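# Four arms unfold a folding crate on the floor

## Task

Unfold the collapsed crate lying on the floor so that each of its four walls stands upright and each of its four corner latches is engaged.

## Robot and tools

Robots: four identical i2rt Big YAM arms named arm1, arm2, arm3 and arm4. Each has six revolute joints, a two-finger gripper and a camera on the wrist. Two more cameras, cam_high and cam_low, are fixed in the room. All images are 672x504. The wrist cameras are fisheye, and the room cameras are pinhole with radial distortion. With joint1 and joint6 at 0 and the hand level and forward, the wrist camera sits above the hand and looks toward the fingertips. Reach is about 1.0 m from the joint1 axis.

Frame: there is one scene frame, in metres. Its origin is on the floor and +z points up. Quaternions are written w, x, y, z. Each foot (base_link) faces along its own +x. Feet: arm1 at (-0.344, +0.564, +0.400), quat (+0.769, -0.004, +0.000, -0.639). arm2 at (-0.347, -0.575, +0.384), quat (+0.754, 0, 0, +0.657). arm3 at (+0.320, +0.573, +0.372), quat (+0.627, +0.001, -0.001, -0.779). arm4 at (+0.356, -0.566, +0.334), quat (+0.630, 0, 0, +0.777). The hand point lies between the finger pads, about 1 cm behind the tips. The fingers point along the hand's +z, and they open and close along its y axis. Printed hand positions can be off, and more so far from the foot.

move: every key is optional. Use arm1, arm2, arm3 or arm4 for each arm's own part of the action, and cameras for the images. An arm you do not name keeps whatever it was last told. Each arm's part can contain the following.
- joints: a dictionary of absolute targets, keyed by name. joint1_rad is -2.879 to 2.879; it turns about the foot, positive is counter-clockwise seen from above, and at 0 the arm extends along the foot's +x. joint2_rad is 0 to 3.141; it is the shoulder, 0 is the upper arm pointing back, and rising values lift it up and forward. joint3_rad is 0 to 3.019; it is the elbow, 0 is folded and larger values open it. joint4_rad is -1.692 to 1.57; it is hand pitch, and positive tips the fingers up. joint5_rad is -1.57 to 1.57; it is a sideways swing, and positive goes to the arm's right. joint6_rad is -2.094 to 2.094; it is hand roll, and positive is clockwise seen from behind. gripper_m is 0 to 0.093; it is the fingertip gap in metres. Tolerances for a 'done' status are ±0.045, 0.14, 0.09, 0.055, 0.03, 0.035 rad and ±0.003 m.
- target: seven numbers [x, y, z, qw, qx, qy, qz]. This is an absolute hand pose in the scene frame, in metres. The hand moves in a straight line toward it, starting from its current hand_target. When target is given, joints may hold only gripper_m.
- speed: the top speed of that path, 0.002 to 0.5 m/s, default 0.25. It is only allowed together with target. Rotation is capped at twice that number in rad/s.
- min_time_s: 0.1 to 8 s. This is the shortest time any joint motion of that arm may take.
All hand paths in one action end at the same moment, so the slowest one sets the pace. Each path lasts 0.5 to 10 s, and a whole action lasts at most 15 s. The controller keeps each step within 100 mm and 20 degrees of the measured hand pose. The hand lags, strays and may overshoot the speed, most of all near full stretch. Expect it to finish a centimetre or more away from the target. Paths do not avoid objects or other arms, and joint moves can swing wide.

cameras (in move and wait): a list of names, or ["all"], or [] for none. If it is left out, a move with an action returns no images, and an empty move returns all of them. An empty move call also returns the full state and the scene number.

wait: seconds, 0 to 10, plus cameras. Nothing new is commanded. zoom_image: camera plus region [x0, y0, x1, y1] in pixels, with (0,0) at the top-left. The region can be at most 504 wide and 504 high, and only cameras in the latest images can be zoomed. read_manual: only gives licence text. finished_scene: scene is the current scene's number. It cannot be undone, and the crate must stay set up once the robots let go.

Results: each robot's state includes joint_positions, hand, hand_target, joint_status, hand_status, Joint velocities and torques. Velocities are in rad/s and m/s, and 'within noise' means still. The torques cover joints 1-6 and include the arm's own weight; numbers 3 and 4 wrap at ±28 N m. The 'move' line reports each arm that got a motion, with 'done' or its worst status word. Status words:
- off_target: the joint stopped short and may still be pushing.
- time_out: the joint is now held near where it stood and keeps pushing; on_its_own lists these joints.
- not_followed: the safety check withheld the targets.
- limit_stop_at_motor_heat: the joint was stopped by motor heat.
'joint command not followed' and 'pose unreachable' mean the self- or arm-collision check blocked the motion. In on_its_own, 'held at' gives the current target, not the reading. Arms listed 'as last shown' were not commanded this time, and their omitted lines are unchanged. The 'pictures' line gives the order of the images, which can lag the state slightly. An unknown key makes a call invalid. An out-of-range value gets it refused, and a refusal cancels the later move, wait and finished_scene calls in the same reply.

Gripper: when gripping firmly, gripper_m reads up to 0.005 m below the part's width, or up to 0.002 m above it on some units. Closed on nothing it reads 0.000 to 0.003. To grip firmly, command about 0.005 m below the reading at first contact. To release, command well above the reading. Pad force is roughly 50-64 N.

Avoid the following.
- Hard contact between robots ends the scene. Closing a gripper on another arm's fingers counts as such contact, and the collision check does not protect fingers, gripper housings or cameras.
- Arms push on without stopping. Pushing hard, holding loads or staying outstretched heats the motors, and the heat builds even while you think. 'MOTOR HOT' warns of this. At 100 °C the arm goes limp and falls for 30-60 s or more. To relieve a stalled push, command the joint's reported position.
- Do not drop parts, release them while moving, slam them or let them fall, and do not strike fixed or heavy objects.
- The scene keeps running while you deliberate, holding your last command.

Each tool is called after "Request:" by a JSON object that holds its "api" and its "payload", one argument or row to a line.

## Session

Request:
{"api": "move", "payload": {

}}

Scene clock: 0.00 s.
Joint torques (N m): no reading
Motor temperatures (°C): arm1=[27 28 28 28 23 23 25] | arm2=[24 25 23 25 28 27 25] | arm3=[26 24 27 24 26 24 27] | arm4=[25 26 26 31 26 25 27]
Heat: arm1: hottest joint2_rad 28 °C; arm2: hottest joint5_rad 28 °C; arm3: hottest joint3_rad 27 °C; arm4: hottest joint4_rad 31 °C.
Joint velocities: within noise
arm1.joint_positions: joint1_rad=-0.585 joint2_rad=+0.620 joint3_rad=+1.408 joint4_rad=-1.557 joint5_rad=+0.191 joint6_rad=-0.040 gripper_m=+0.09396
arm1.joint_status: not commanded
arm1.hand: x=-0.4494 y=+0.3976 z=+0.9080 quat_wxyz=(-0.135, -0.774, -0.490, +0.379) (m; scene frame)
arm1.hand_target: x=-0.4487 y=+0.3992 z=+0.9183 quat_wxyz=(-0.142, -0.770, -0.486, +0.388) (m; scene frame)
arm1.hand_status: not commanded
arm2.joint_positions: joint1_rad=+0.742 joint2_rad=+0.634 joint3_rad=+1.438 joint4_rad=-1.211 joint5_rad=-0.133 joint6_rad=-0.320 gripper_m=+0.09396
arm2.joint_status: not commanded
arm2.hand: x=-0.5071 y=-0.3840 z=+0.9710 quat_wxyz=(-0.284, +0.802, -0.229, -0.472) (m; scene frame)
arm2.hand_target: x=-0.5054 y=-0.3866 z=+0.9838 quat_wxyz=(-0.292, +0.795, -0.226, -0.481) (m; scene frame)
arm2.hand_status: not commanded
arm3.joint_positions: joint1_rad=+0.368 joint2_rad=+0.623 joint3_rad=+1.401 joint4_rad=-1.238 joint5_rad=-0.070 joint6_rad=+0.635 gripper_m=+0.09396
arm3.joint_status: not commanded
arm3.hand: x=+0.3681 y=+0.3300 z=+0.9365 quat_wxyz=(-0.499, -0.717, -0.455, +0.173) (m; scene frame)
arm3.hand_target: x=+0.3677 y=+0.3328 z=+0.9460 quat_wxyz=(-0.508, -0.712, -0.452, +0.176) (m; scene frame)
arm3.hand_status: not commanded
arm4.joint_positions: joint1_rad=+0.790 joint2_rad=+0.548 joint3_rad=+1.366 joint4_rad=-1.267 joint5_rad=+0.241 joint6_rad=-0.097 gripper_m=+0.09396
arm4.joint_status: not commanded
arm4.hand: x=+0.1989 y=-0.4149 z=+0.8936 quat_wxyz=(-0.270, +0.802, -0.260, -0.465) (m; scene frame)
arm4.hand_target: x=+0.2019 y=-0.4169 z=+0.9028 quat_wxyz=(-0.272, +0.796, -0.260, -0.474) (m; scene frame)
arm4.hand_status: not commanded
pictures: arm1_cam_wrist, arm2_cam_wrist, arm3_cam_wrist, arm4_cam_wrist, cam_high, cam_low

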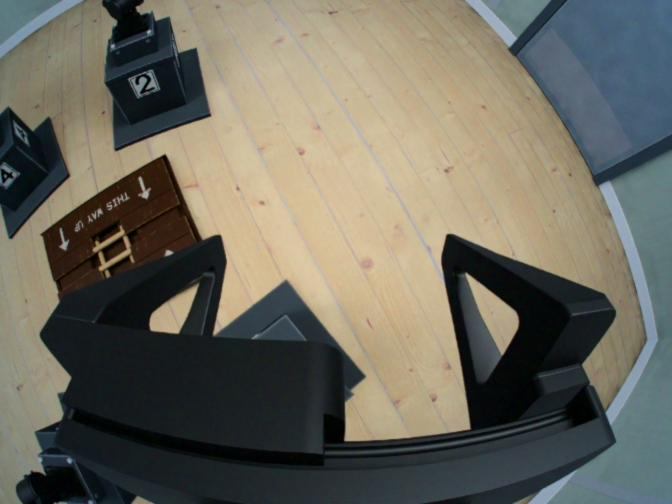

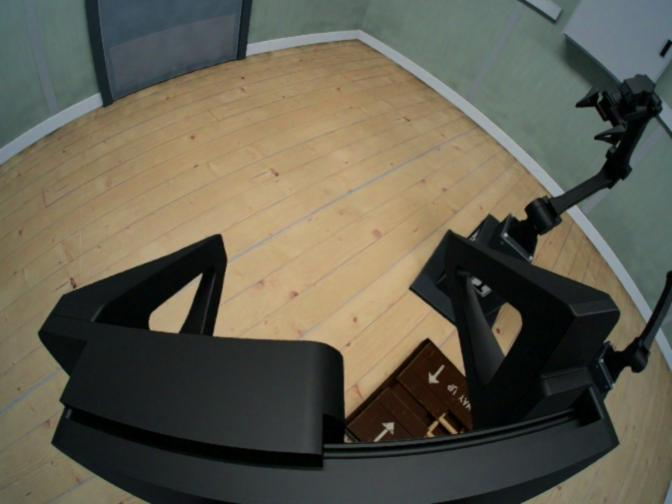

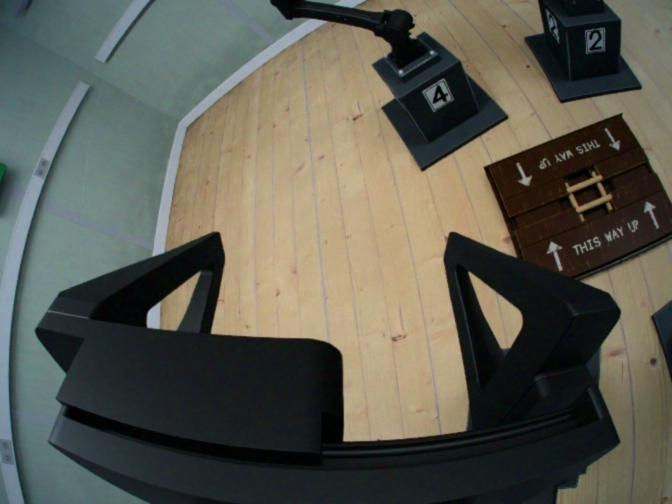

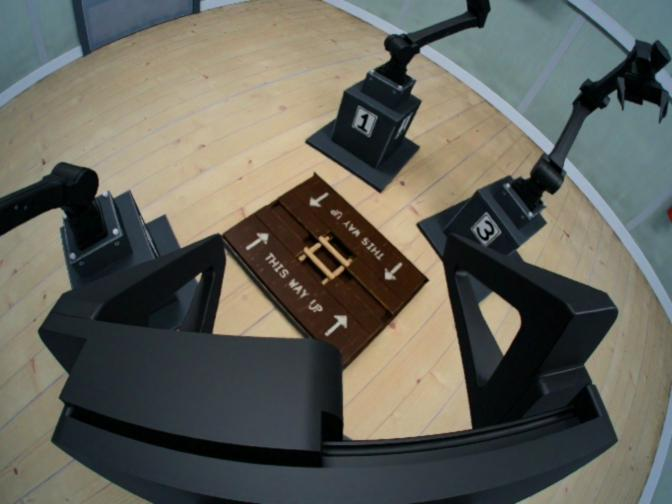

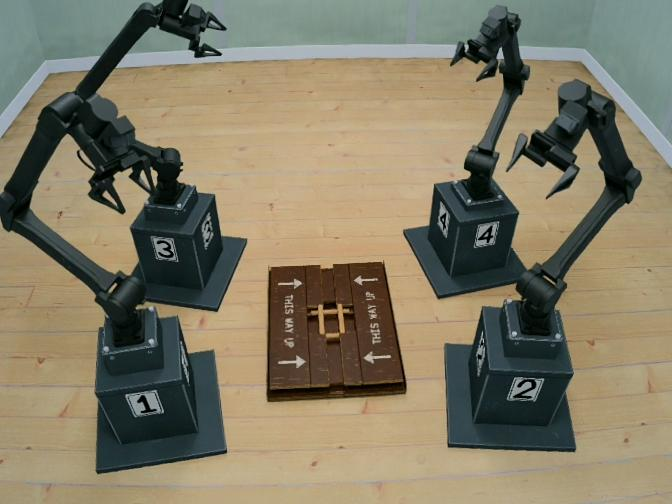

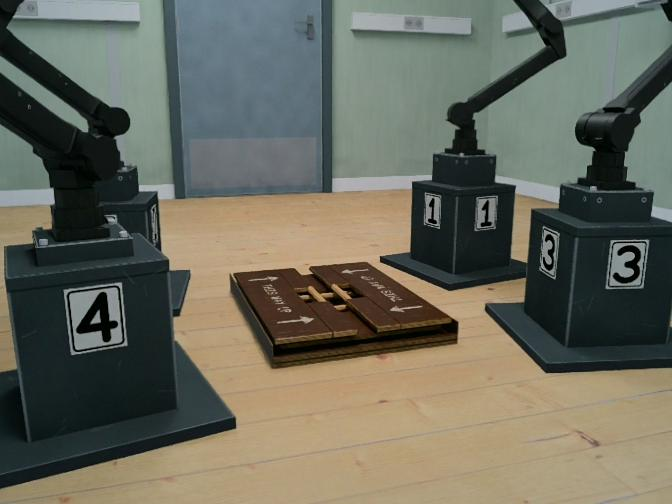

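Request:
{"api": "zoom_image", "payload": {
  "camera": "cam_high",
  "region": [240, 240, 440, 420]
}}

Request:
{"api": "zoom_image", "payload": {
  "camera": "cam_low",
  "region": [210, 240, 480, 390]
}}

Request:
{"api": "zoom_image", "payload": {
  "camera": "arm4_cam_wrist",
  "region": [200, 150, 460, 380]
}}

Request:
{"api": "zoom_image", "payload": {
  "camera": "arm3_cam_wrist",
  "region": [462, 90, 672, 300]
}}

Scaled by 2.520 from the camera's 672x504 image, which has a finer 960x720 frame.

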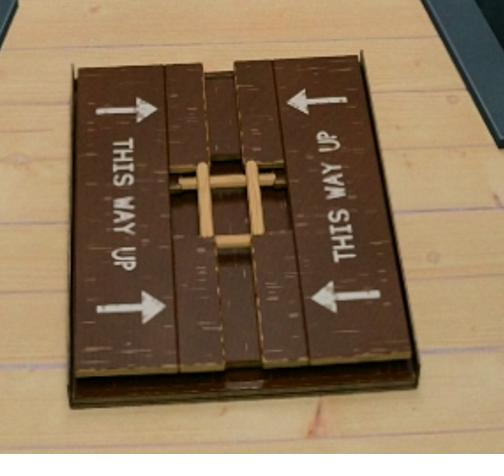

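Scaled by 1.867 from the camera's 672x504 image, which has a finer 960x720 frame.

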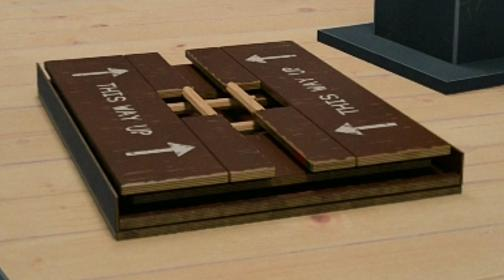

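Scaled by 1.938 from the camera's 672x504 image, which has a finer 960x720 frame.

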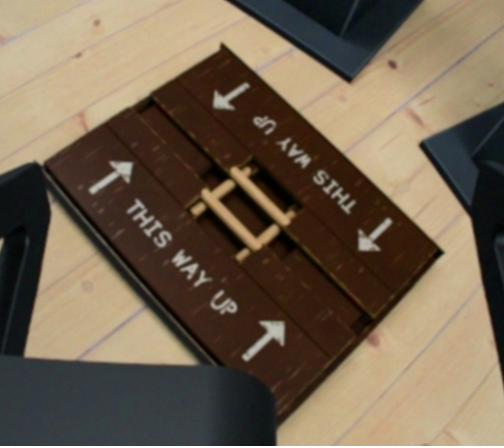

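Scaled by 2.400 from the camera's 672x504 image, which has a finer 960x720 frame.

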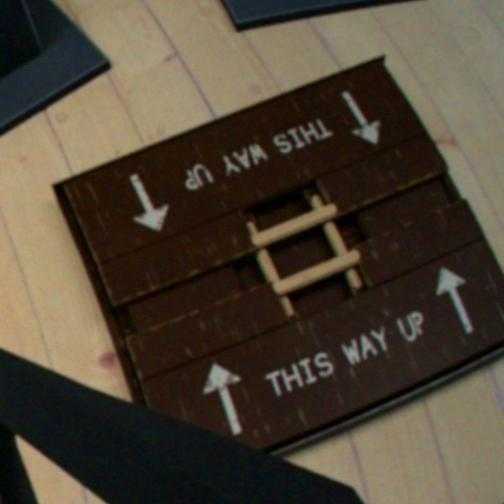

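Request:
{"api": "zoom_image", "payload": {
  "camera": "arm3_cam_wrist",
  "region": [340, 0, 672, 180]
}}

Request:
{"api": "zoom_image", "payload": {
  "camera": "arm4_cam_wrist",
  "region": [280, 0, 580, 280]
}}

Request:
{"api": "zoom_image", "payload": {
  "camera": "cam_low",
  "region": [380, 80, 672, 380]
}}

Scaled by 1.518 from the camera's 672x504 image, which has a finer 960x720 frame.

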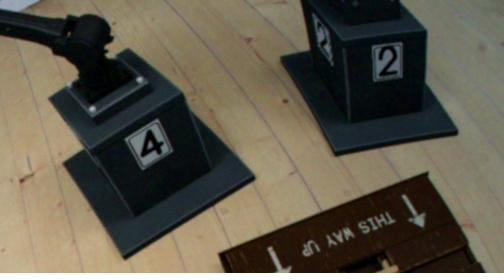

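Scaled by 1.680 from the camera's 672x504 image, which has a finer 960x720 frame.

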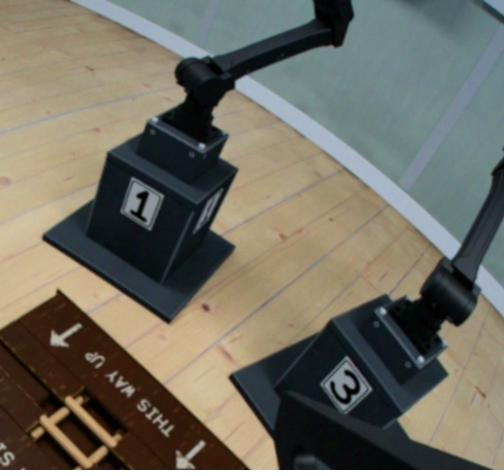

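Scaled by 1.680 from the camera's 672x504 image, which has a finer 960x720 frame.

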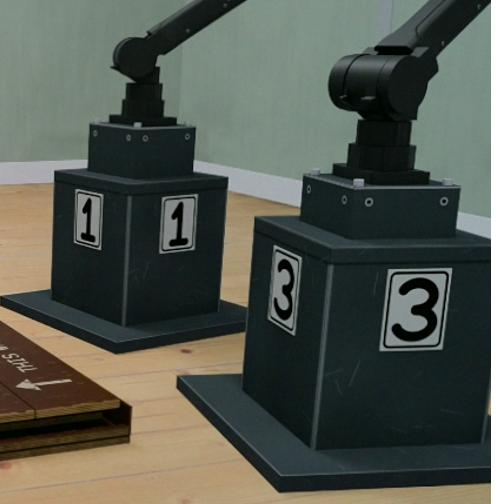

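Request:
{"api": "move", "payload": {
  "arm3": {"joints": {"joint1_rad": -0.371, "joint2_rad": 2.287, "joint3_rad": 1.749, "joint4_rad": -1.033, "joint5_rad": 0, "joint6_rad": 0.941, "gripper_m": 0.05}, "min_time_s": 2.2},
  "arm2": {"joints": {"joint1_rad": -0.548, "joint2_rad": 1.88, "joint3_rad": 1.143, "joint4_rad": -0.834, "joint5_rad": 0, "joint6_rad": 0.841, "gripper_m": 0.05}, "min_time_s": 2.2},
  "cameras": ["arm3_cam_wrist", "arm2_cam_wrist", "cam_high"]
}}

Scene clock: 85.00 s.
Joint torques (N m): arm1=[0.09 2.08 8.21 2.19 0.24 0.12] | arm2=[0.03 -19.55 6.45 0.62 0.08 0.05] | arm3=[-0.15 -21.71 8.73 0.54 0.2 0.19] | arm4=[1.73 3.31 10.09 1.85 -0.04 0.11]
Motor temperatures (°C): arm1=[27 28 32 28 23 23 25] | arm2=[24 25 26 25 28 26 25] | arm3=[26 24 32 24 26 23 27] | arm4=[25 26 31 31 26 25 27]
Heat: arm1: hottest joint3_rad 32 °C; arm2: hottest joint5_rad 28 °C; arm3: hottest joint3_rad 32 °C; arm4: hottest joint3_rad 31 °C.
move: arm2 done; arm3 done
Joint velocities: within noise
arm1, arm4: as last shown
arm2.joint_positions: joint1_rad=-0.542 joint2_rad=+1.918 joint3_rad=+1.125 joint4_rad=-0.846 joint5_rad=-0.009 joint6_rad=+0.832 gripper_m=+0.05013
arm2.joint_status: all done
arm2.hand: x=-0.0553 y=-0.2117 z=+0.3284 quat_wxyz=(+0.025, +0.030, -0.999, +0.023) (m; scene frame)
arm2.hand_target: x=-0.0447 y=-0.1981 z=+0.3455 quat_wxyz=(+0.006, +0.026, -1.000, +0.001) (m; scene frame)
arm2.hand_status: not commanded
arm3.joint_positions: joint1_rad=-0.383 joint2_rad=+2.309 joint3_rad=+1.708 joint4_rad=-1.043 joint5_rad=-0.009 joint6_rad=+0.923 gripper_m=+0.05012
arm3.joint_status: all done
arm3.hand: x=-0.0301 y=+0.0576 z=+0.2719 quat_wxyz=(+0.027, -0.999, -0.024, -0.026) (m; scene frame)
arm3.hand_target: x=-0.0393 y=+0.0357 z=+0.2907 quat_wxyz=(+0.003, -1.000, -0.023, -0.008) (m; scene frame)
arm3.hand_status: not commanded
pictures: arm2_cam_wrist, arm3_cam_wrist, cam_high
led back after a hold (arm2 arm): the arm was led back toward your command in small steps, so it may still be short of it.
led back after a hold (arm3 arm): the arm was led back toward your command in small steps, so it may still be short of it.
joint command not followed: on one or more control steps a check withheld the commanded joint targets of the arm2 arm, and it was not sent them on those steps.
cause: the commanded joint targets, or the way to them, would bring a part of the robot too close to another arm (this arm's wrist camera and the arm3 arm's wrist (the part past joint 4), where that arm would come to rest).
joint command not followed: on one or more control steps a check withheld the commanded joint targets of the arm3 arm, and it was not sent them on those steps.
cause: the commanded joint targets, or the way to them, would bring a part of the robot too close to another arm (this arm's wrist (the part past joint 4) and the arm2 arm's wrist camera, along the way the arms are being sent, or toward where that arm still pushes).

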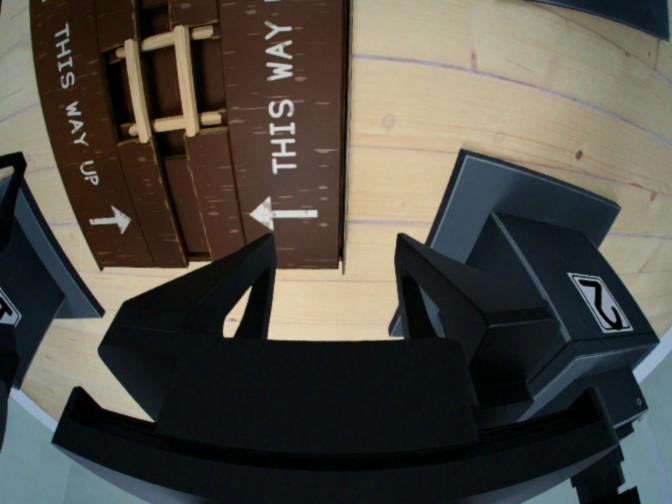

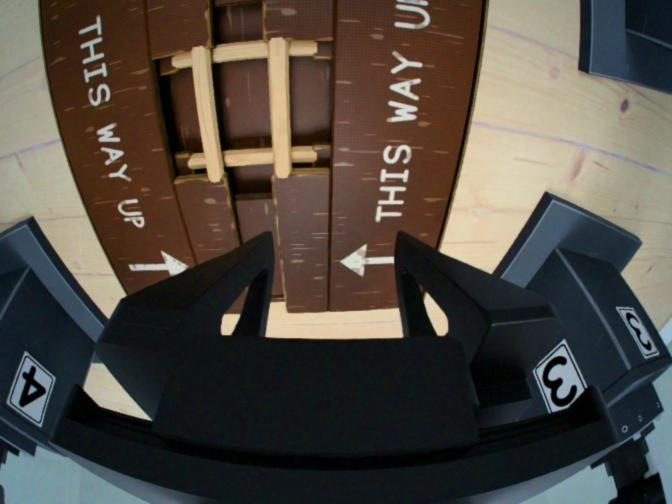

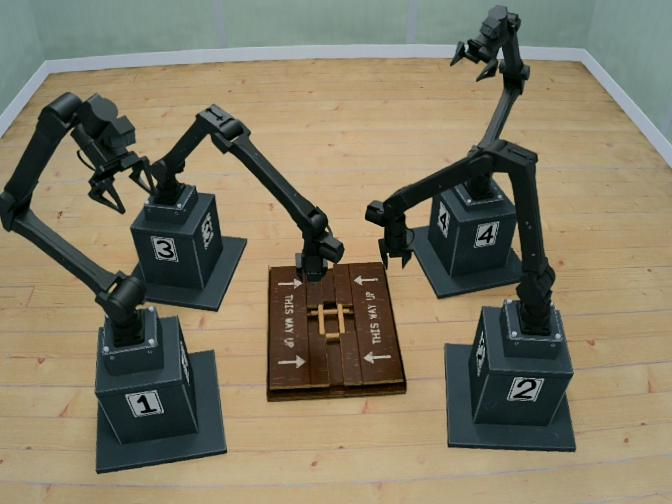

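Request:
{"api": "move", "payload": {
  "arm3": {"target": [-0.038, 0.002, 0.118, 0, 0.99976, 0.0218, 0], "speed": 0.25},
  "cameras": ["arm3_cam_wrist", "cam_low"]
}}

Scene clock: 94.50 s.
Joint torques (N m): arm1=[0.03 1.61 8.27 2.26 0.24 0.09] | arm2=[-0.03 -19.49 6.43 0.61 0.08 0.07] | arm3=[0.03 -20.37 7.98 0.28 0.33 0.13] | arm4=[1.73 3.25 10.09 1.87 -0.03 0.11]
Motor temperatures (°C): arm1=[27 28 32 28 23 23 25] | arm2=[24 26 26 25 28 26 25] | arm3=[26 26 33 24 26 23 27] | arm4=[25 26 31 31 26 25 27]
Heat: arm1: hottest joint3_rad 32 °C; arm2: hottest joint5_rad 28 °C; arm3: hottest joint3_rad 33 °C; arm4: hottest joint3_rad 31 °C.
move: arm3 off_target
Joint velocities: within noise
arm1, arm4: as last shown
arm2.joint_positions: joint1_rad=-0.543 joint2_rad=+1.918 joint3_rad=+1.125 joint4_rad=-0.846 joint5_rad=-0.009 joint6_rad=+0.832 gripper_m=+0.05013
arm2.joint_status: not commanded
arm2.hand: x=-0.0547 y=-0.2121 z=+0.3284 quat_wxyz=(+0.025, +0.029, -0.999, +0.023) (m; scene frame)
arm2.hand_target: x=-0.0441 y=-0.1985 z=+0.3455 quat_wxyz=(+0.006, +0.026, -1.000, +0.001) (m; scene frame)
arm2.hand_status: not commanded
arm3.joint_positions: joint1_rad=-0.353 joint2_rad=+2.621 joint3_rad=+1.883 joint4_rad=-0.840 joint5_rad=-0.001 joint6_rad=+0.957 gripper_m=+0.05012
arm3.joint_status: not commanded
arm3.hand: x=-0.0370 y=+0.0132 z=+0.1256 quat_wxyz=(+0.003, -1.000, -0.023, -0.004) (m; scene frame)
arm3.hand_target: x=-0.0367 y=+0.0029 z=+0.1182 quat_wxyz=(-0.001, -1.000, -0.023, +0.000) (m; scene frame)
arm3.hand_status: off_target (0.014 m and 0.6 deg from the pose sent, 0.164 m and 4.3 deg at the start)
pictures: arm3_cam_wrist, cam_low

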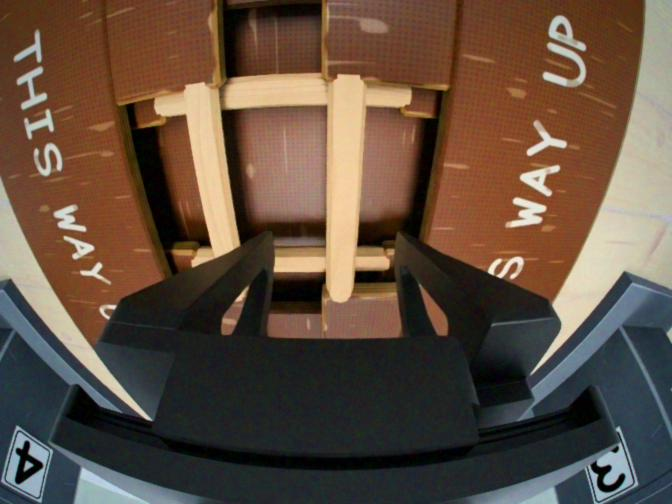

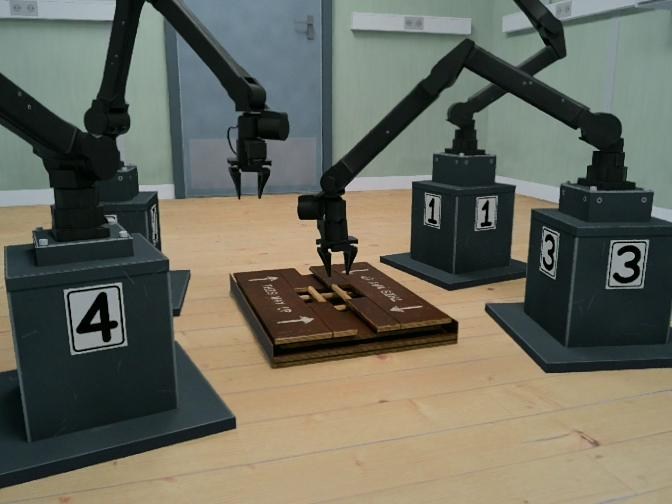

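Request:
{"api": "move", "payload": {
  "arm3": {"target": [-0.035, 0.0105, 0.058, 0, 0.99976, 0.0218, 0], "speed": 0.15},
  "cameras": ["arm3_cam_wrist"]
}}

Scene clock: 99.27 s.
Joint torques (N m): arm1=[-0.26 1.38 8.35 2.18 0.2 0.11] | arm2=[-0.03 -19.55 6.45 0.62 0.09 0.07] | arm3=[-0.26 -20.48 7.45 0.66 0.3 0.13] | arm4=[1.73 3.31 10.07 1.85 -0.04 0.11]
Motor temperatures (°C): arm1=[27 28 32 28 23 23 25] | arm2=[24 26 26 25 28 26 25] | arm3=[26 26 33 24 26 23 27] | arm4=[25 26 31 31 26 25 27]
Heat: arm1: hottest joint3_rad 32 °C; arm2: hottest joint5_rad 28 °C; arm3: hottest joint3_rad 33 °C; arm4: hottest joint3_rad 31 °C.
move: arm3 off_target
Joint velocities: within noise
arm1, arm2, arm4: as last shown
arm3.joint_positions: joint1_rad=-0.359 joint2_rad=+2.730 joint3_rad=+1.921 joint4_rad=-0.779 joint5_rad=+0.000 joint6_rad=+0.957 gripper_m=+0.05012
arm3.joint_status: not commanded
arm3.hand: x=-0.0355 y=+0.0232 z=+0.0662 quat_wxyz=(+0.007, -1.000, -0.020, -0.006) (m; scene frame)
arm3.hand_target: x=-0.0376 y=+0.0142 z=+0.0579 quat_wxyz=(+0.001, -1.000, -0.019, +0.000) (m; scene frame)
arm3.hand_status: off_target (0.015 m and 1.1 deg from the pose sent, 0.068 m and 0.6 deg at the start)
pictures: arm3_cam_wrist

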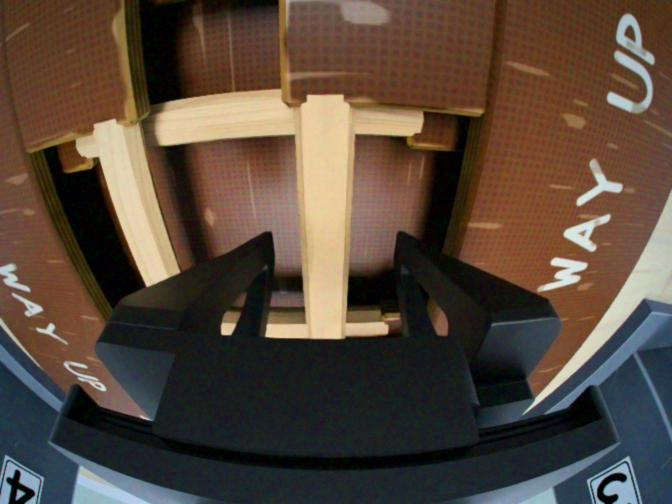

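Request:
{"api": "move", "payload": {
  "arm3": {"target": [-0.036, 0.012, 0.048, 0, 0.99976, 0.0218, 0], "speed": 0.15},
  "cameras": []
}}

Request:
{"api": "move", "payload": {
  "arm3": {"joints": {"gripper_m": 0.008}},
  "cameras": ["arm3_cam_wrist"]
}}

Scene clock: 112.10 s.
Joint torques (N m): arm1=[0.67 1.2 8.34 2.13 0.2 0.08] | arm2=[0.03 -19.55 6.45 0.62 0.08 0.07] | arm3=[0.32 -19.02 7.73 0.79 0.28 0.09] | arm4=[1.73 3.31 10.07 1.87 -0.04 0.11]
Motor temperatures (°C): arm1=[27 28 32 28 23 23 24] | arm2=[24 27 26 25 27 26 25] | arm3=[26 27 33 24 26 23 27] | arm4=[25 26 31 31 26 25 27]
Heat: arm1: hottest joint3_rad 32 °C; arm2: hottest joint2_rad 27 °C; arm3: hottest joint3_rad 33 °C; arm4: hottest joint3_rad 31 °C.
move: arm3 off_target
Joint velocities: within noise
arm1, arm2, arm4: as last shown
arm3.joint_positions: joint1_rad=-0.359 joint2_rad=+2.737 joint3_rad=+1.931 joint4_rad=-0.773 joint5_rad=+0.000 joint6_rad=+0.957 gripper_m=+0.05012
arm3.joint_status: not commanded
arm3.hand: x=-0.0371 y=+0.0207 z=+0.0637 quat_wxyz=(+0.004, -1.000, -0.020, -0.004) (m; scene frame)
arm3.hand_target: x=-0.0354 y=+0.0131 z=+0.0482 quat_wxyz=(+0.000, -1.000, -0.022, +0.000) (m; scene frame)
arm3.hand_status: off_target (0.018 m and 0.6 deg from the pose sent, 0.021 m and 1.1 deg at the start)
pictures: none
No camera images: "cameras" was empty.

Scene clock: 112.73 s.
Joint torques (N m): arm1=[-0.32 1.44 8.28 2.15 0.24 0.09] | arm2=[-0.03 -19.55 6.43 0.59 0.09 0.07] | arm3=[0.03 -19.14 7.72 0.72 0.27 0.11] | arm4=[1.73 3.25 10.07 1.85 -0.03 0.11]
Motor temperatures (°C): arm1=[27 28 32 28 23 23 24] | arm2=[24 27 26 25 27 26 25] | arm3=[26 27 33 24 26 23 27] | arm4=[25 26 31 31 26 25 27]
Heat: arm1: hottest joint3_rad 32 °C; arm2: hottest joint2_rad 27 °C; arm3: hottest joint3_rad 33 °C; arm4: hottest joint3_rad 31 °C.
move: arm3 off_target
Joint velocities: within noise
arm1, arm2, arm4: as last shown
arm3.joint_positions: joint1_rad=-0.357 joint2_rad=+2.737 joint3_rad=+1.932 joint4_rad=-0.771 joint5_rad=+0.000 joint6_rad=+0.963 gripper_m=+0.01656
arm3.joint_status: gripper_m off_target (ended at +0.01659, target +0.00800)
arm3.hand: x=-0.0369 y=+0.0192 z=+0.0641 quat_wxyz=(+0.002, -1.000, -0.018, -0.003) (m; scene frame)
arm3.hand_target: x=-0.0347 y=+0.0121 z=+0.0486 quat_wxyz=(-0.001, -1.000, -0.020, +0.000) (m; scene frame)
arm3.hand_status: not commanded
pictures: arm3_cam_wrist

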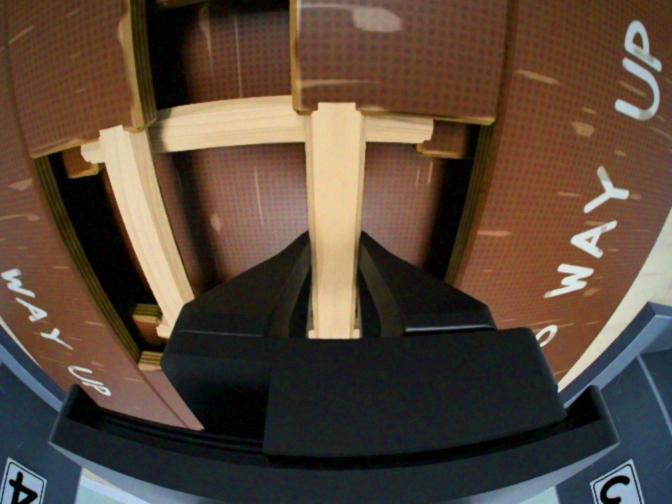

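Request:
{"api": "move", "payload": {
  "arm3": {"target": [-0.035, 0.037, 0.155, 0, 0.99976, 0.0218, 0], "speed": 0.15},
  "cameras": ["arm3_cam_wrist", "cam_low"]
}}

Scene clock: 116.67 s.
Joint torques (N m): arm1=[0.03 1.49 8.18 2.14 0.22 0.09] | arm2=[-0.03 -19.55 6.42 0.61 0.09 0.07] | arm3=[-0.62 -24.59 3.55 -1.39 0.39 0] | arm4=[1.73 3.31 10.06 1.85 -0.04 0.11]
Motor temperatures (°C): arm1=[27 28 32 28 23 23 24] | arm2=[24 27 26 25 27 26 25] | arm3=[26 27 32 24 26 23 27] | arm4=[25 26 31 31 26 25 27]
Heat: arm1: hottest joint3_rad 32 °C; arm2: hottest joint2_rad 27 °C; arm3: hottest joint3_rad 32 °C; arm4: hottest joint3_rad 31 °C.
move: arm3 off_target
Joint velocities: within noise
arm1, arm2, arm4: as last shown
arm3.joint_positions: joint1_rad=-0.366 joint2_rad=+2.564 joint3_rad=+1.774 joint4_rad=-0.754 joint5_rad=-0.003 joint6_rad=+0.954 gripper_m=+0.01629
arm3.joint_status: not commanded
arm3.hand: x=-0.0371 y=+0.0292 z=+0.1316 quat_wxyz=(-0.012, -1.000, -0.018, +0.005) (m; scene frame)
arm3.hand_target: x=-0.0376 y=+0.0347 z=+0.1538 quat_wxyz=(-0.003, -1.000, -0.021, +0.003) (m; scene frame)
arm3.hand_status: off_target (0.025 m and 1.5 deg from the pose sent, 0.093 m and 0.7 deg at the start)
pictures: arm3_cam_wrist, cam_low

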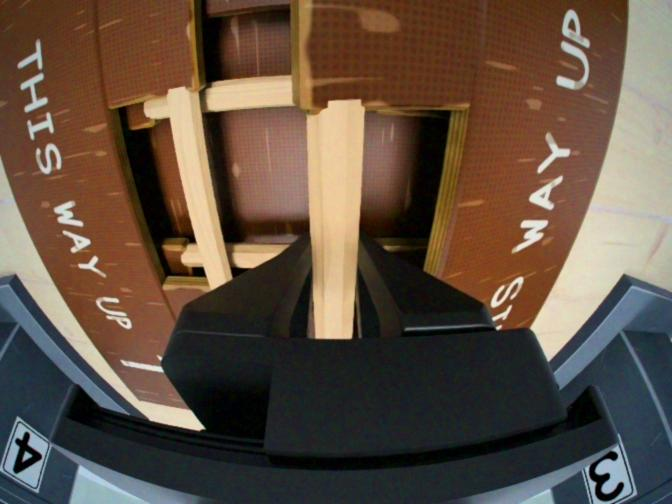

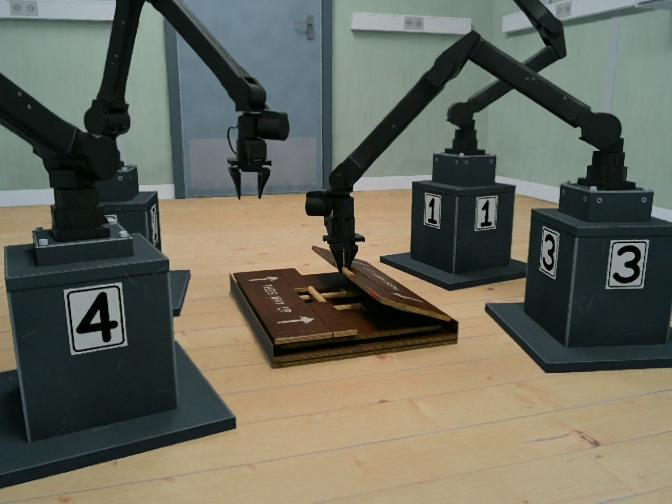

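Request:
{"api": "move", "payload": {
  "arm3": {"target": [-0.037, 0.090, 0.222, 0, 0.99976, 0.0218, 0], "speed": 0.18},
  "cameras": []
}}

Request:
{"api": "move", "payload": {
  "arm3": {"target": [-0.037, 0.158, 0.257, 0, 0.99976, 0.0218, 0], "speed": 0.18},
  "cameras": ["cam_low", "cam_high", "arm3_cam_wrist"]
}}

Scene clock: 119.07 s.
Joint torques (N m): arm1=[-0.62 1.38 8.31 2.11 0.19 0.09] | arm2=[-0.03 -19.49 6.45 0.62 0.09 0.07] | arm3=[-1.61 -23.06 3.3 -1.72 0.56 -0.09] | arm4=[1.73 3.25 10.07 1.85 -0.04 0.11]
Motor temperatures (°C): arm1=[27 28 32 28 23 23 24] | arm2=[24 27 26 25 27 26 25] | arm3=[26 27 32 24 26 23 27] | arm4=[25 26 31 31 26 25 27]
Heat: arm1: hottest joint3_rad 32 °C; arm2: hottest joint2_rad 27 °C; arm3: hottest joint3_rad 32 °C; arm4: hottest joint3_rad 31 °C.
move: arm3 off_target
Joint velocities: within noise
arm1, arm2, arm4: as last shown
arm3.joint_positions: joint1_rad=-0.408 joint2_rad=+2.352 joint3_rad=+1.569 joint4_rad=-0.751 joint5_rad=-0.009 joint6_rad=+0.909 gripper_m=+0.01627
arm3.joint_status: not commanded
arm3.hand: x=-0.0380 y=+0.0726 z=+0.2045 quat_wxyz=(-0.017, -1.000, -0.019, +0.006) (m; scene frame)
arm3.hand_target: x=-0.0369 y=+0.0886 z=+0.2216 quat_wxyz=(-0.001, -1.000, -0.021, -0.001) (m; scene frame)
arm3.hand_status: off_target (0.025 m and 2.1 deg from the pose sent, 0.109 m and 1.5 deg at the start)
pictures: none
No camera images: "cameras" was empty.

Scene clock: 120.23 s.
Joint torques (N m): arm1=[0.38 1.79 8.29 2.1 0.24 0.08] | arm2=[0.03 -19.49 6.45 0.62 0.09 0.07] | arm3=[-1.73 -20.07 2.78 -0.8 0.54 -0.1] | arm4=[1.73 3.31 10.07 1.87 -0.04 0.11]
Motor temperatures (°C): arm1=[27 28 32 28 23 23 24] | arm2=[24 27 26 25 27 26 25] | arm3=[26 27 32 24 26 23 27] | arm4=[25 26 31 31 26 25 27]
Heat: arm1: hottest joint3_rad 32 °C; arm2: hottest joint2_rad 27 °C; arm3: hottest joint3_rad 32 °C; arm4: hottest joint3_rad 31 °C.
move: arm3 off_target
Joint velocities: within noise
arm1.joint_positions: joint1_rad=-0.585 joint2_rad=+0.620 joint3_rad=+1.408 joint4_rad=-1.557 joint5_rad=+0.191 joint6_rad=-0.040 gripper_m=+0.09396
arm1.joint_status: not commanded
arm1.hand: x=-0.4494 y=+0.3976 z=+0.9080 quat_wxyz=(-0.135, -0.774, -0.490, +0.379) (m; scene frame)
arm1.hand_target: x=-0.4487 y=+0.3992 z=+0.9183 quat_wxyz=(-0.142, -0.770, -0.486, +0.388) (m; scene frame)
arm1.hand_status: not commanded
arm2: as last shown
arm3.joint_positions: joint1_rad=-0.480 joint2_rad=+2.171 joint3_rad=+1.365 joint4_rad=-0.730 joint5_rad=-0.009 joint6_rad=+0.837 gripper_m=+0.01591
arm3.joint_status: not commanded
arm3.hand: x=-0.0402 y=+0.1394 z=+0.2514 quat_wxyz=(-0.016, -1.000, -0.019, +0.006) (m; scene frame)
arm3.hand_target: x=-0.0366 y=+0.1568 z=+0.2570 quat_wxyz=(-0.001, -1.000, -0.022, +0.000) (m; scene frame)
arm3.hand_status: off_target (0.020 m and 2.0 deg from the pose sent, 0.100 m and 2.1 deg at the start)
arm4.joint_positions: joint1_rad=+0.790 joint2_rad=+0.548 joint3_rad=+1.366 joint4_rad=-1.267 joint5_rad=+0.241 joint6_rad=-0.097 gripper_m=+0.09396
arm4.joint_status: not commanded
arm4.hand: x=+0.1989 y=-0.4149 z=+0.8936 quat_wxyz=(-0.270, +0.802, -0.260, -0.465) (m; scene frame)
arm4.hand_target: x=+0.2019 y=-0.4169 z=+0.9028 quat_wxyz=(-0.272, +0.796, -0.260, -0.474) (m; scene frame)
arm4.hand_status: not commanded
pictures: arm3_cam_wrist, cam_high, cam_low

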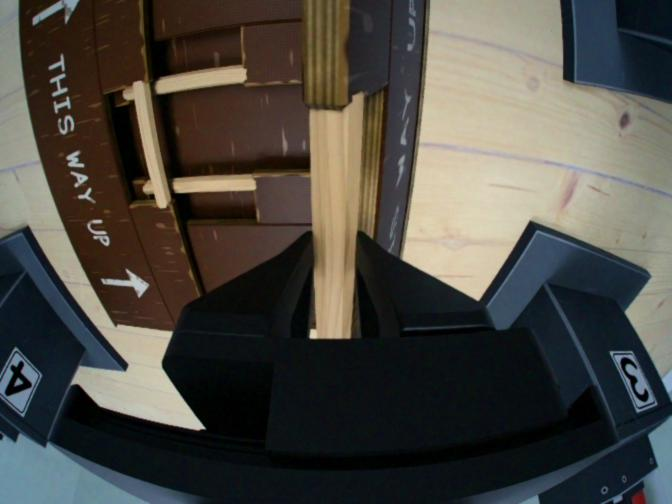

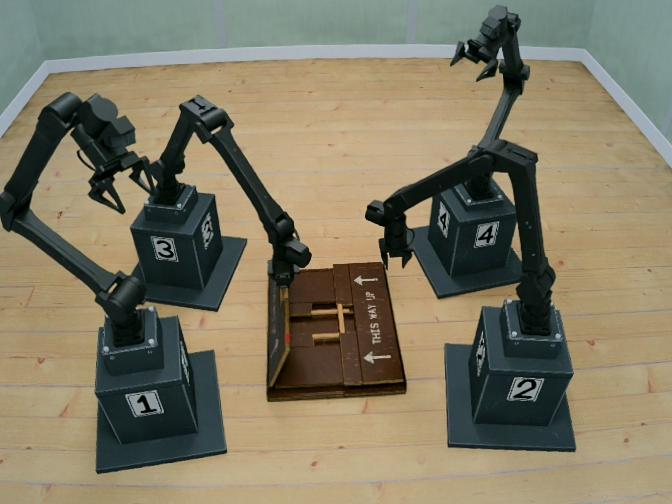

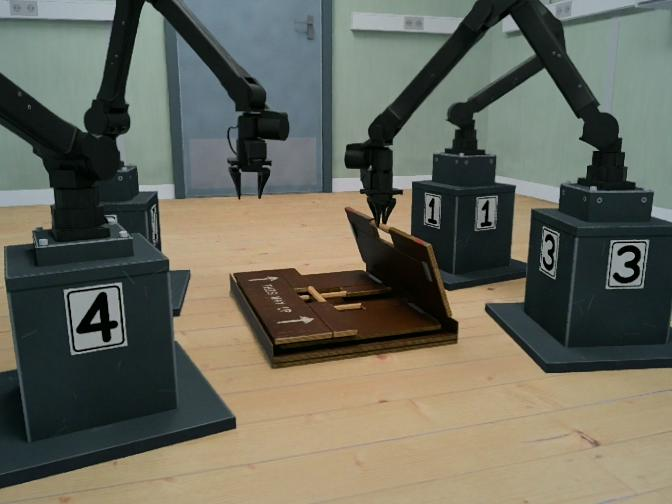

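Request:
{"api": "move", "payload": {
  "arm3": {"target": [-0.037, 0.212, 0.259, 0, 0.99976, 0.0218, 0], "speed": 0.15},
  "arm2": {"target": [-0.027, -0.038, 0.140, 0, -0.0218, 0.99976, 0], "speed": 0.25},
  "cameras": ["cam_low", "arm2_cam_wrist", "arm3_cam_wrist"]
}}

Scene clock: 123.90 s.
Joint torques (N m): arm1=[0.44 1.85 8.21 2.24 0.22 0.09] | arm2=[0.5 -23.77 6.98 -0.14 0.21 0.06] | arm3=[-1.85 -17.32 2.29 -0.8 0.64 -0.18] | arm4=[1.73 3.31 10.07 1.87 -0.04 0.11]
Motor temperatures (°C): arm1=[27 28 32 28 23 23 24] | arm2=[24 27 26 25 27 26 25] | arm3=[26 27 32 24 26 23 27] | arm4=[25 26 31 31 26 25 27]
Heat: arm1: hottest joint3_rad 32 °C; arm2: hottest joint2_rad 27 °C; arm3: hottest joint3_rad 32 °C; arm4: hottest joint3_rad 31 °C.
move: arm2 off_target; arm3 off_target
Joint velocities: within noise
arm1, arm4: as last shown
arm2.joint_positions: joint1_rad=-0.402 joint2_rad=+2.533 joint3_rad=+1.651 joint4_rad=-0.708 joint5_rad=-0.001 joint6_rad=+0.982 gripper_m=+0.05013
arm2.joint_status: not commanded
arm2.hand: x=-0.0337 y=-0.0519 z=+0.1329 quat_wxyz=(+0.005, +0.025, -1.000, +0.008) (m; scene frame)
arm2.hand_target: x=-0.0282 y=-0.0395 z=+0.1389 quat_wxyz=(-0.001, +0.022, -1.000, +0.001) (m; scene frame)
arm2.hand_status: off_target (0.017 m and 1.1 deg from the pose sent, 0.258 m and 4.0 deg at the start)
arm3.joint_positions: joint1_rad=-0.537 joint2_rad=+2.082 joint3_rad=+1.233 joint4_rad=-0.665 joint5_rad=-0.014 joint6_rad=+0.773 gripper_m=+0.01559
arm3.joint_status: not commanded
arm3.hand: x=-0.0417 y=+0.1835 z=+0.2635 quat_wxyz=(-0.025, -0.999, -0.023, +0.013) (m; scene frame)
arm3.hand_target: x=-0.0329 y=+0.2076 z=+0.2594 quat_wxyz=(-0.001, -1.000, -0.026, -0.001) (m; scene frame)
arm3.hand_status: off_target (0.029 m and 3.2 deg from the pose sent, 0.073 m and 2.0 deg at the start)
pictures: arm2_cam_wrist, arm3_cam_wrist, cam_low

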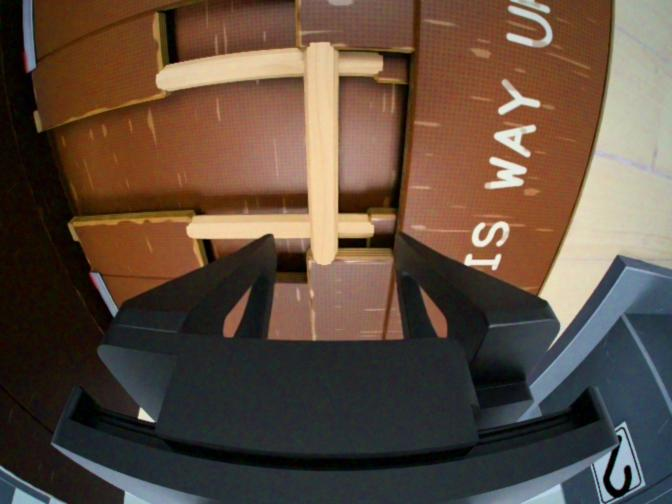

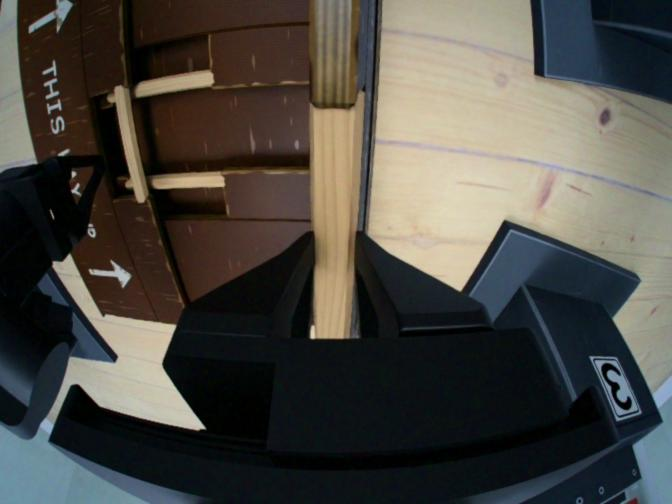

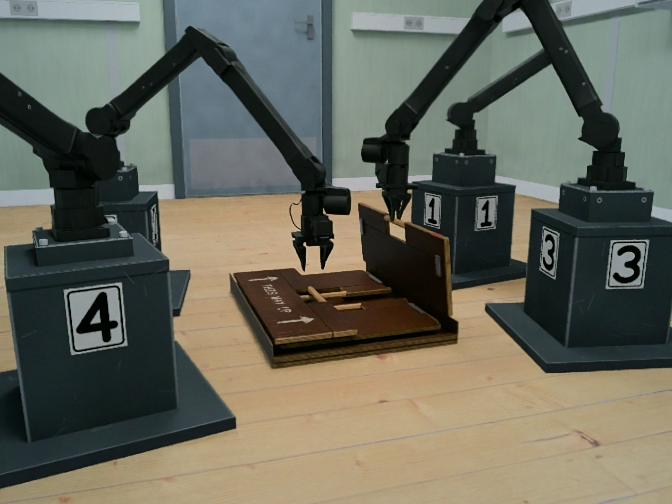

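Request:
{"api": "move", "payload": {
  "arm3": {"target": [-0.035, 0.222, 0.255, 0, 0.99976, 0.0218, 0], "speed": 0.15},
  "arm2": {"target": [-0.028, -0.036, 0.046, 0, -0.0218, 0.99976, 0], "speed": 0.15},
  "cameras": ["arm2_cam_wrist", "arm3_cam_wrist"]
}}

Request:
{"api": "move", "payload": {
  "arm2": {"joints": {"gripper_m": 0.008}},
  "cameras": ["arm2_cam_wrist", "cam_low"]
}}

Scene clock: 137.67 s.
Joint torques (N m): arm1=[-0.09 1.2 8.34 2.14 0.19 0.08] | arm2=[0.5 -24.12 6.46 0.51 0.14 0.07] | arm3=[-2.08 -15.85 2.85 -0.59 0.46 -0.13] | arm4=[1.73 3.31 10.07 1.85 -0.03 0.11]
Motor temperatures (°C): arm1=[27 28 32 28 23 23 24] | arm2=[24 28 26 25 27 26 25] | arm3=[26 27 30 24 26 23 28] | arm4=[25 26 31 31 26 25 26]
Heat: arm1: hottest joint3_rad 32 °C; arm2: hottest joint2_rad 28 °C; arm3: hottest joint3_rad 30 °C; arm4: hottest joint3_rad 31 °C.
move: arm2 off_target; arm3 off_target
Joint velocities: within noise
arm1, arm4: as last shown
arm2.joint_positions: joint1_rad=-0.399 joint2_rad=+2.736 joint3_rad=+1.779 joint4_rad=-0.648 joint5_rad=-0.002 joint6_rad=+0.985 gripper_m=+0.05011
arm2.joint_status: not commanded
arm2.hand: x=-0.0362 y=-0.0520 z=+0.0420 quat_wxyz=(+0.010, +0.025, -1.000, +0.014) (m; scene frame)
arm2.hand_target: x=-0.0296 y=-0.0361 z=+0.0468 quat_wxyz=(+0.000, +0.023, -1.000, +0.000) (m; scene frame)
arm2.hand_status: off_target (0.018 m and 2.0 deg from the pose sent, 0.089 m and 1.1 deg at the start)
arm3.joint_positions: joint1_rad=-0.557 joint2_rad=+2.058 joint3_rad=+1.194 joint4_rad=-0.652 joint5_rad=-0.006 joint6_rad=+0.753 gripper_m=+0.01466
arm3.joint_status: not commanded
arm3.hand: x=-0.0425 y=+0.1998 z=+0.2659 quat_wxyz=(-0.022, -0.999, -0.023, +0.016) (m; scene frame)
arm3.hand_target: x=-0.0347 y=+0.2211 z=+0.2558 quat_wxyz=(+0.000, -1.000, -0.023, +0.000) (m; scene frame)
arm3.hand_status: off_target (0.026 m and 3.1 deg from the pose sent, 0.040 m and 3.2 deg at the start)
pictures: arm2_cam_wrist, arm3_cam_wrist

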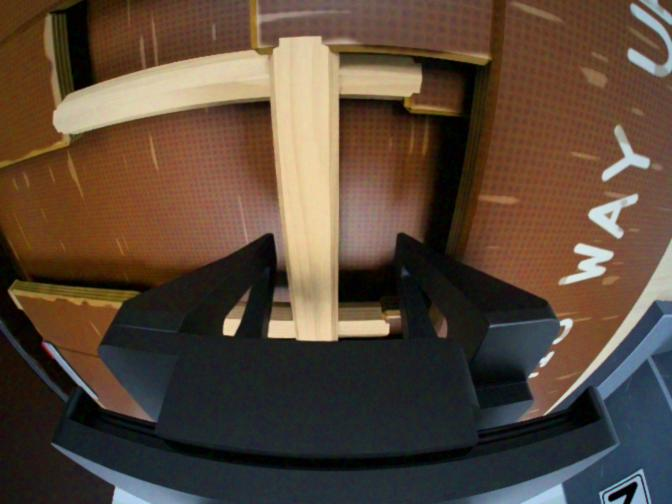

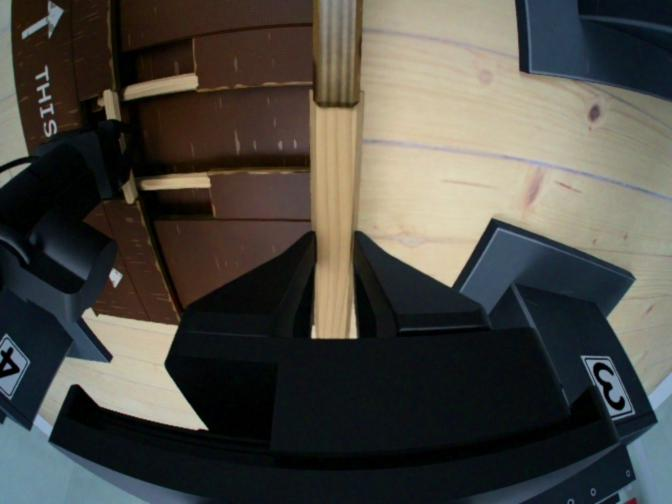

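Scene clock: 138.37 s.
Joint torques (N m): arm1=[-0.03 1.49 8.32 2.03 0.22 0.07] | arm2=[-0.21 -24.29 5.98 0.29 0.18 0.06] | arm3=[-1.96 -15.79 2.67 -0.4 0.5 -0.06] | arm4=[1.73 3.25 10.07 1.85 -0.04 0.11]
Motor temperatures (°C): arm1=[27 28 32 28 23 23 24] | arm2=[24 28 26 25 27 26 25] | arm3=[26 27 30 24 26 23 28] | arm4=[25 26 31 31 26 25 26]
Heat: arm1: hottest joint3_rad 32 °C; arm2: hottest joint2_rad 28 °C; arm3: hottest joint3_rad 30 °C; arm4: hottest joint3_rad 31 °C.
move: arm2 off_target
Joint velocities: within noise
arm1, arm3, arm4: as last shown
arm2.joint_positions: joint1_rad=-0.393 joint2_rad=+2.737 joint3_rad=+1.786 joint4_rad=-0.636 joint5_rad=-0.004 joint6_rad=+0.992 gripper_m=+0.01703
arm2.joint_status: gripper_m off_target (ended at +0.01706, target +0.00800)
arm2.hand: x=-0.0363 y=-0.0443 z=+0.0427 quat_wxyz=(+0.005, +0.025, -1.000, +0.006) (m; scene frame)
arm2.hand_target: x=-0.0292 y=-0.0350 z=+0.0464 quat_wxyz=(-0.001, +0.020, -1.000, -0.003) (m; scene frame)
arm2.hand_status: not commanded
pictures: arm2_cam_wrist, cam_low

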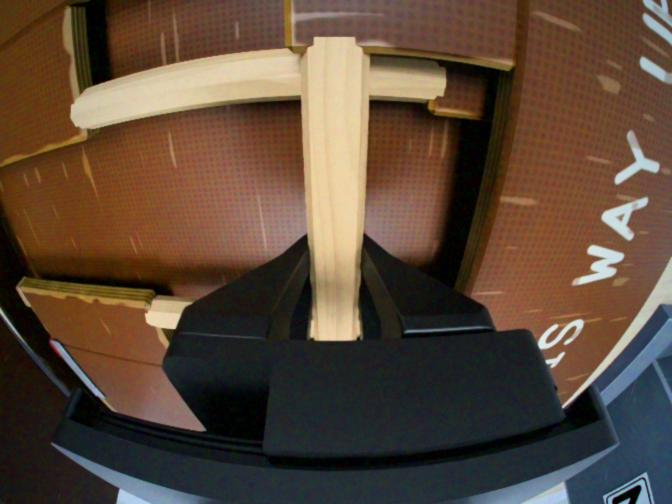

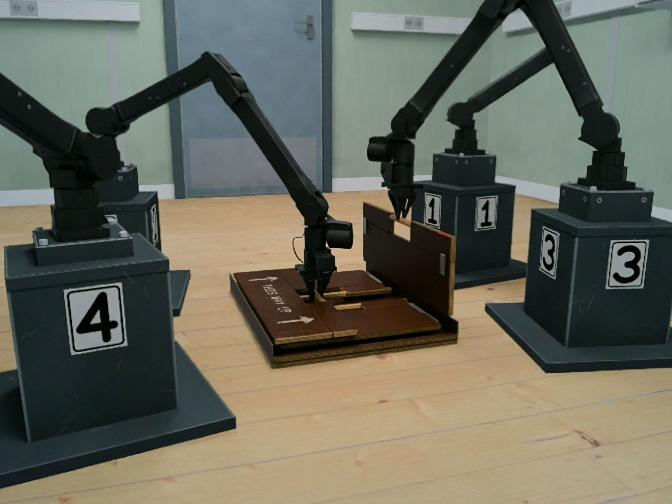

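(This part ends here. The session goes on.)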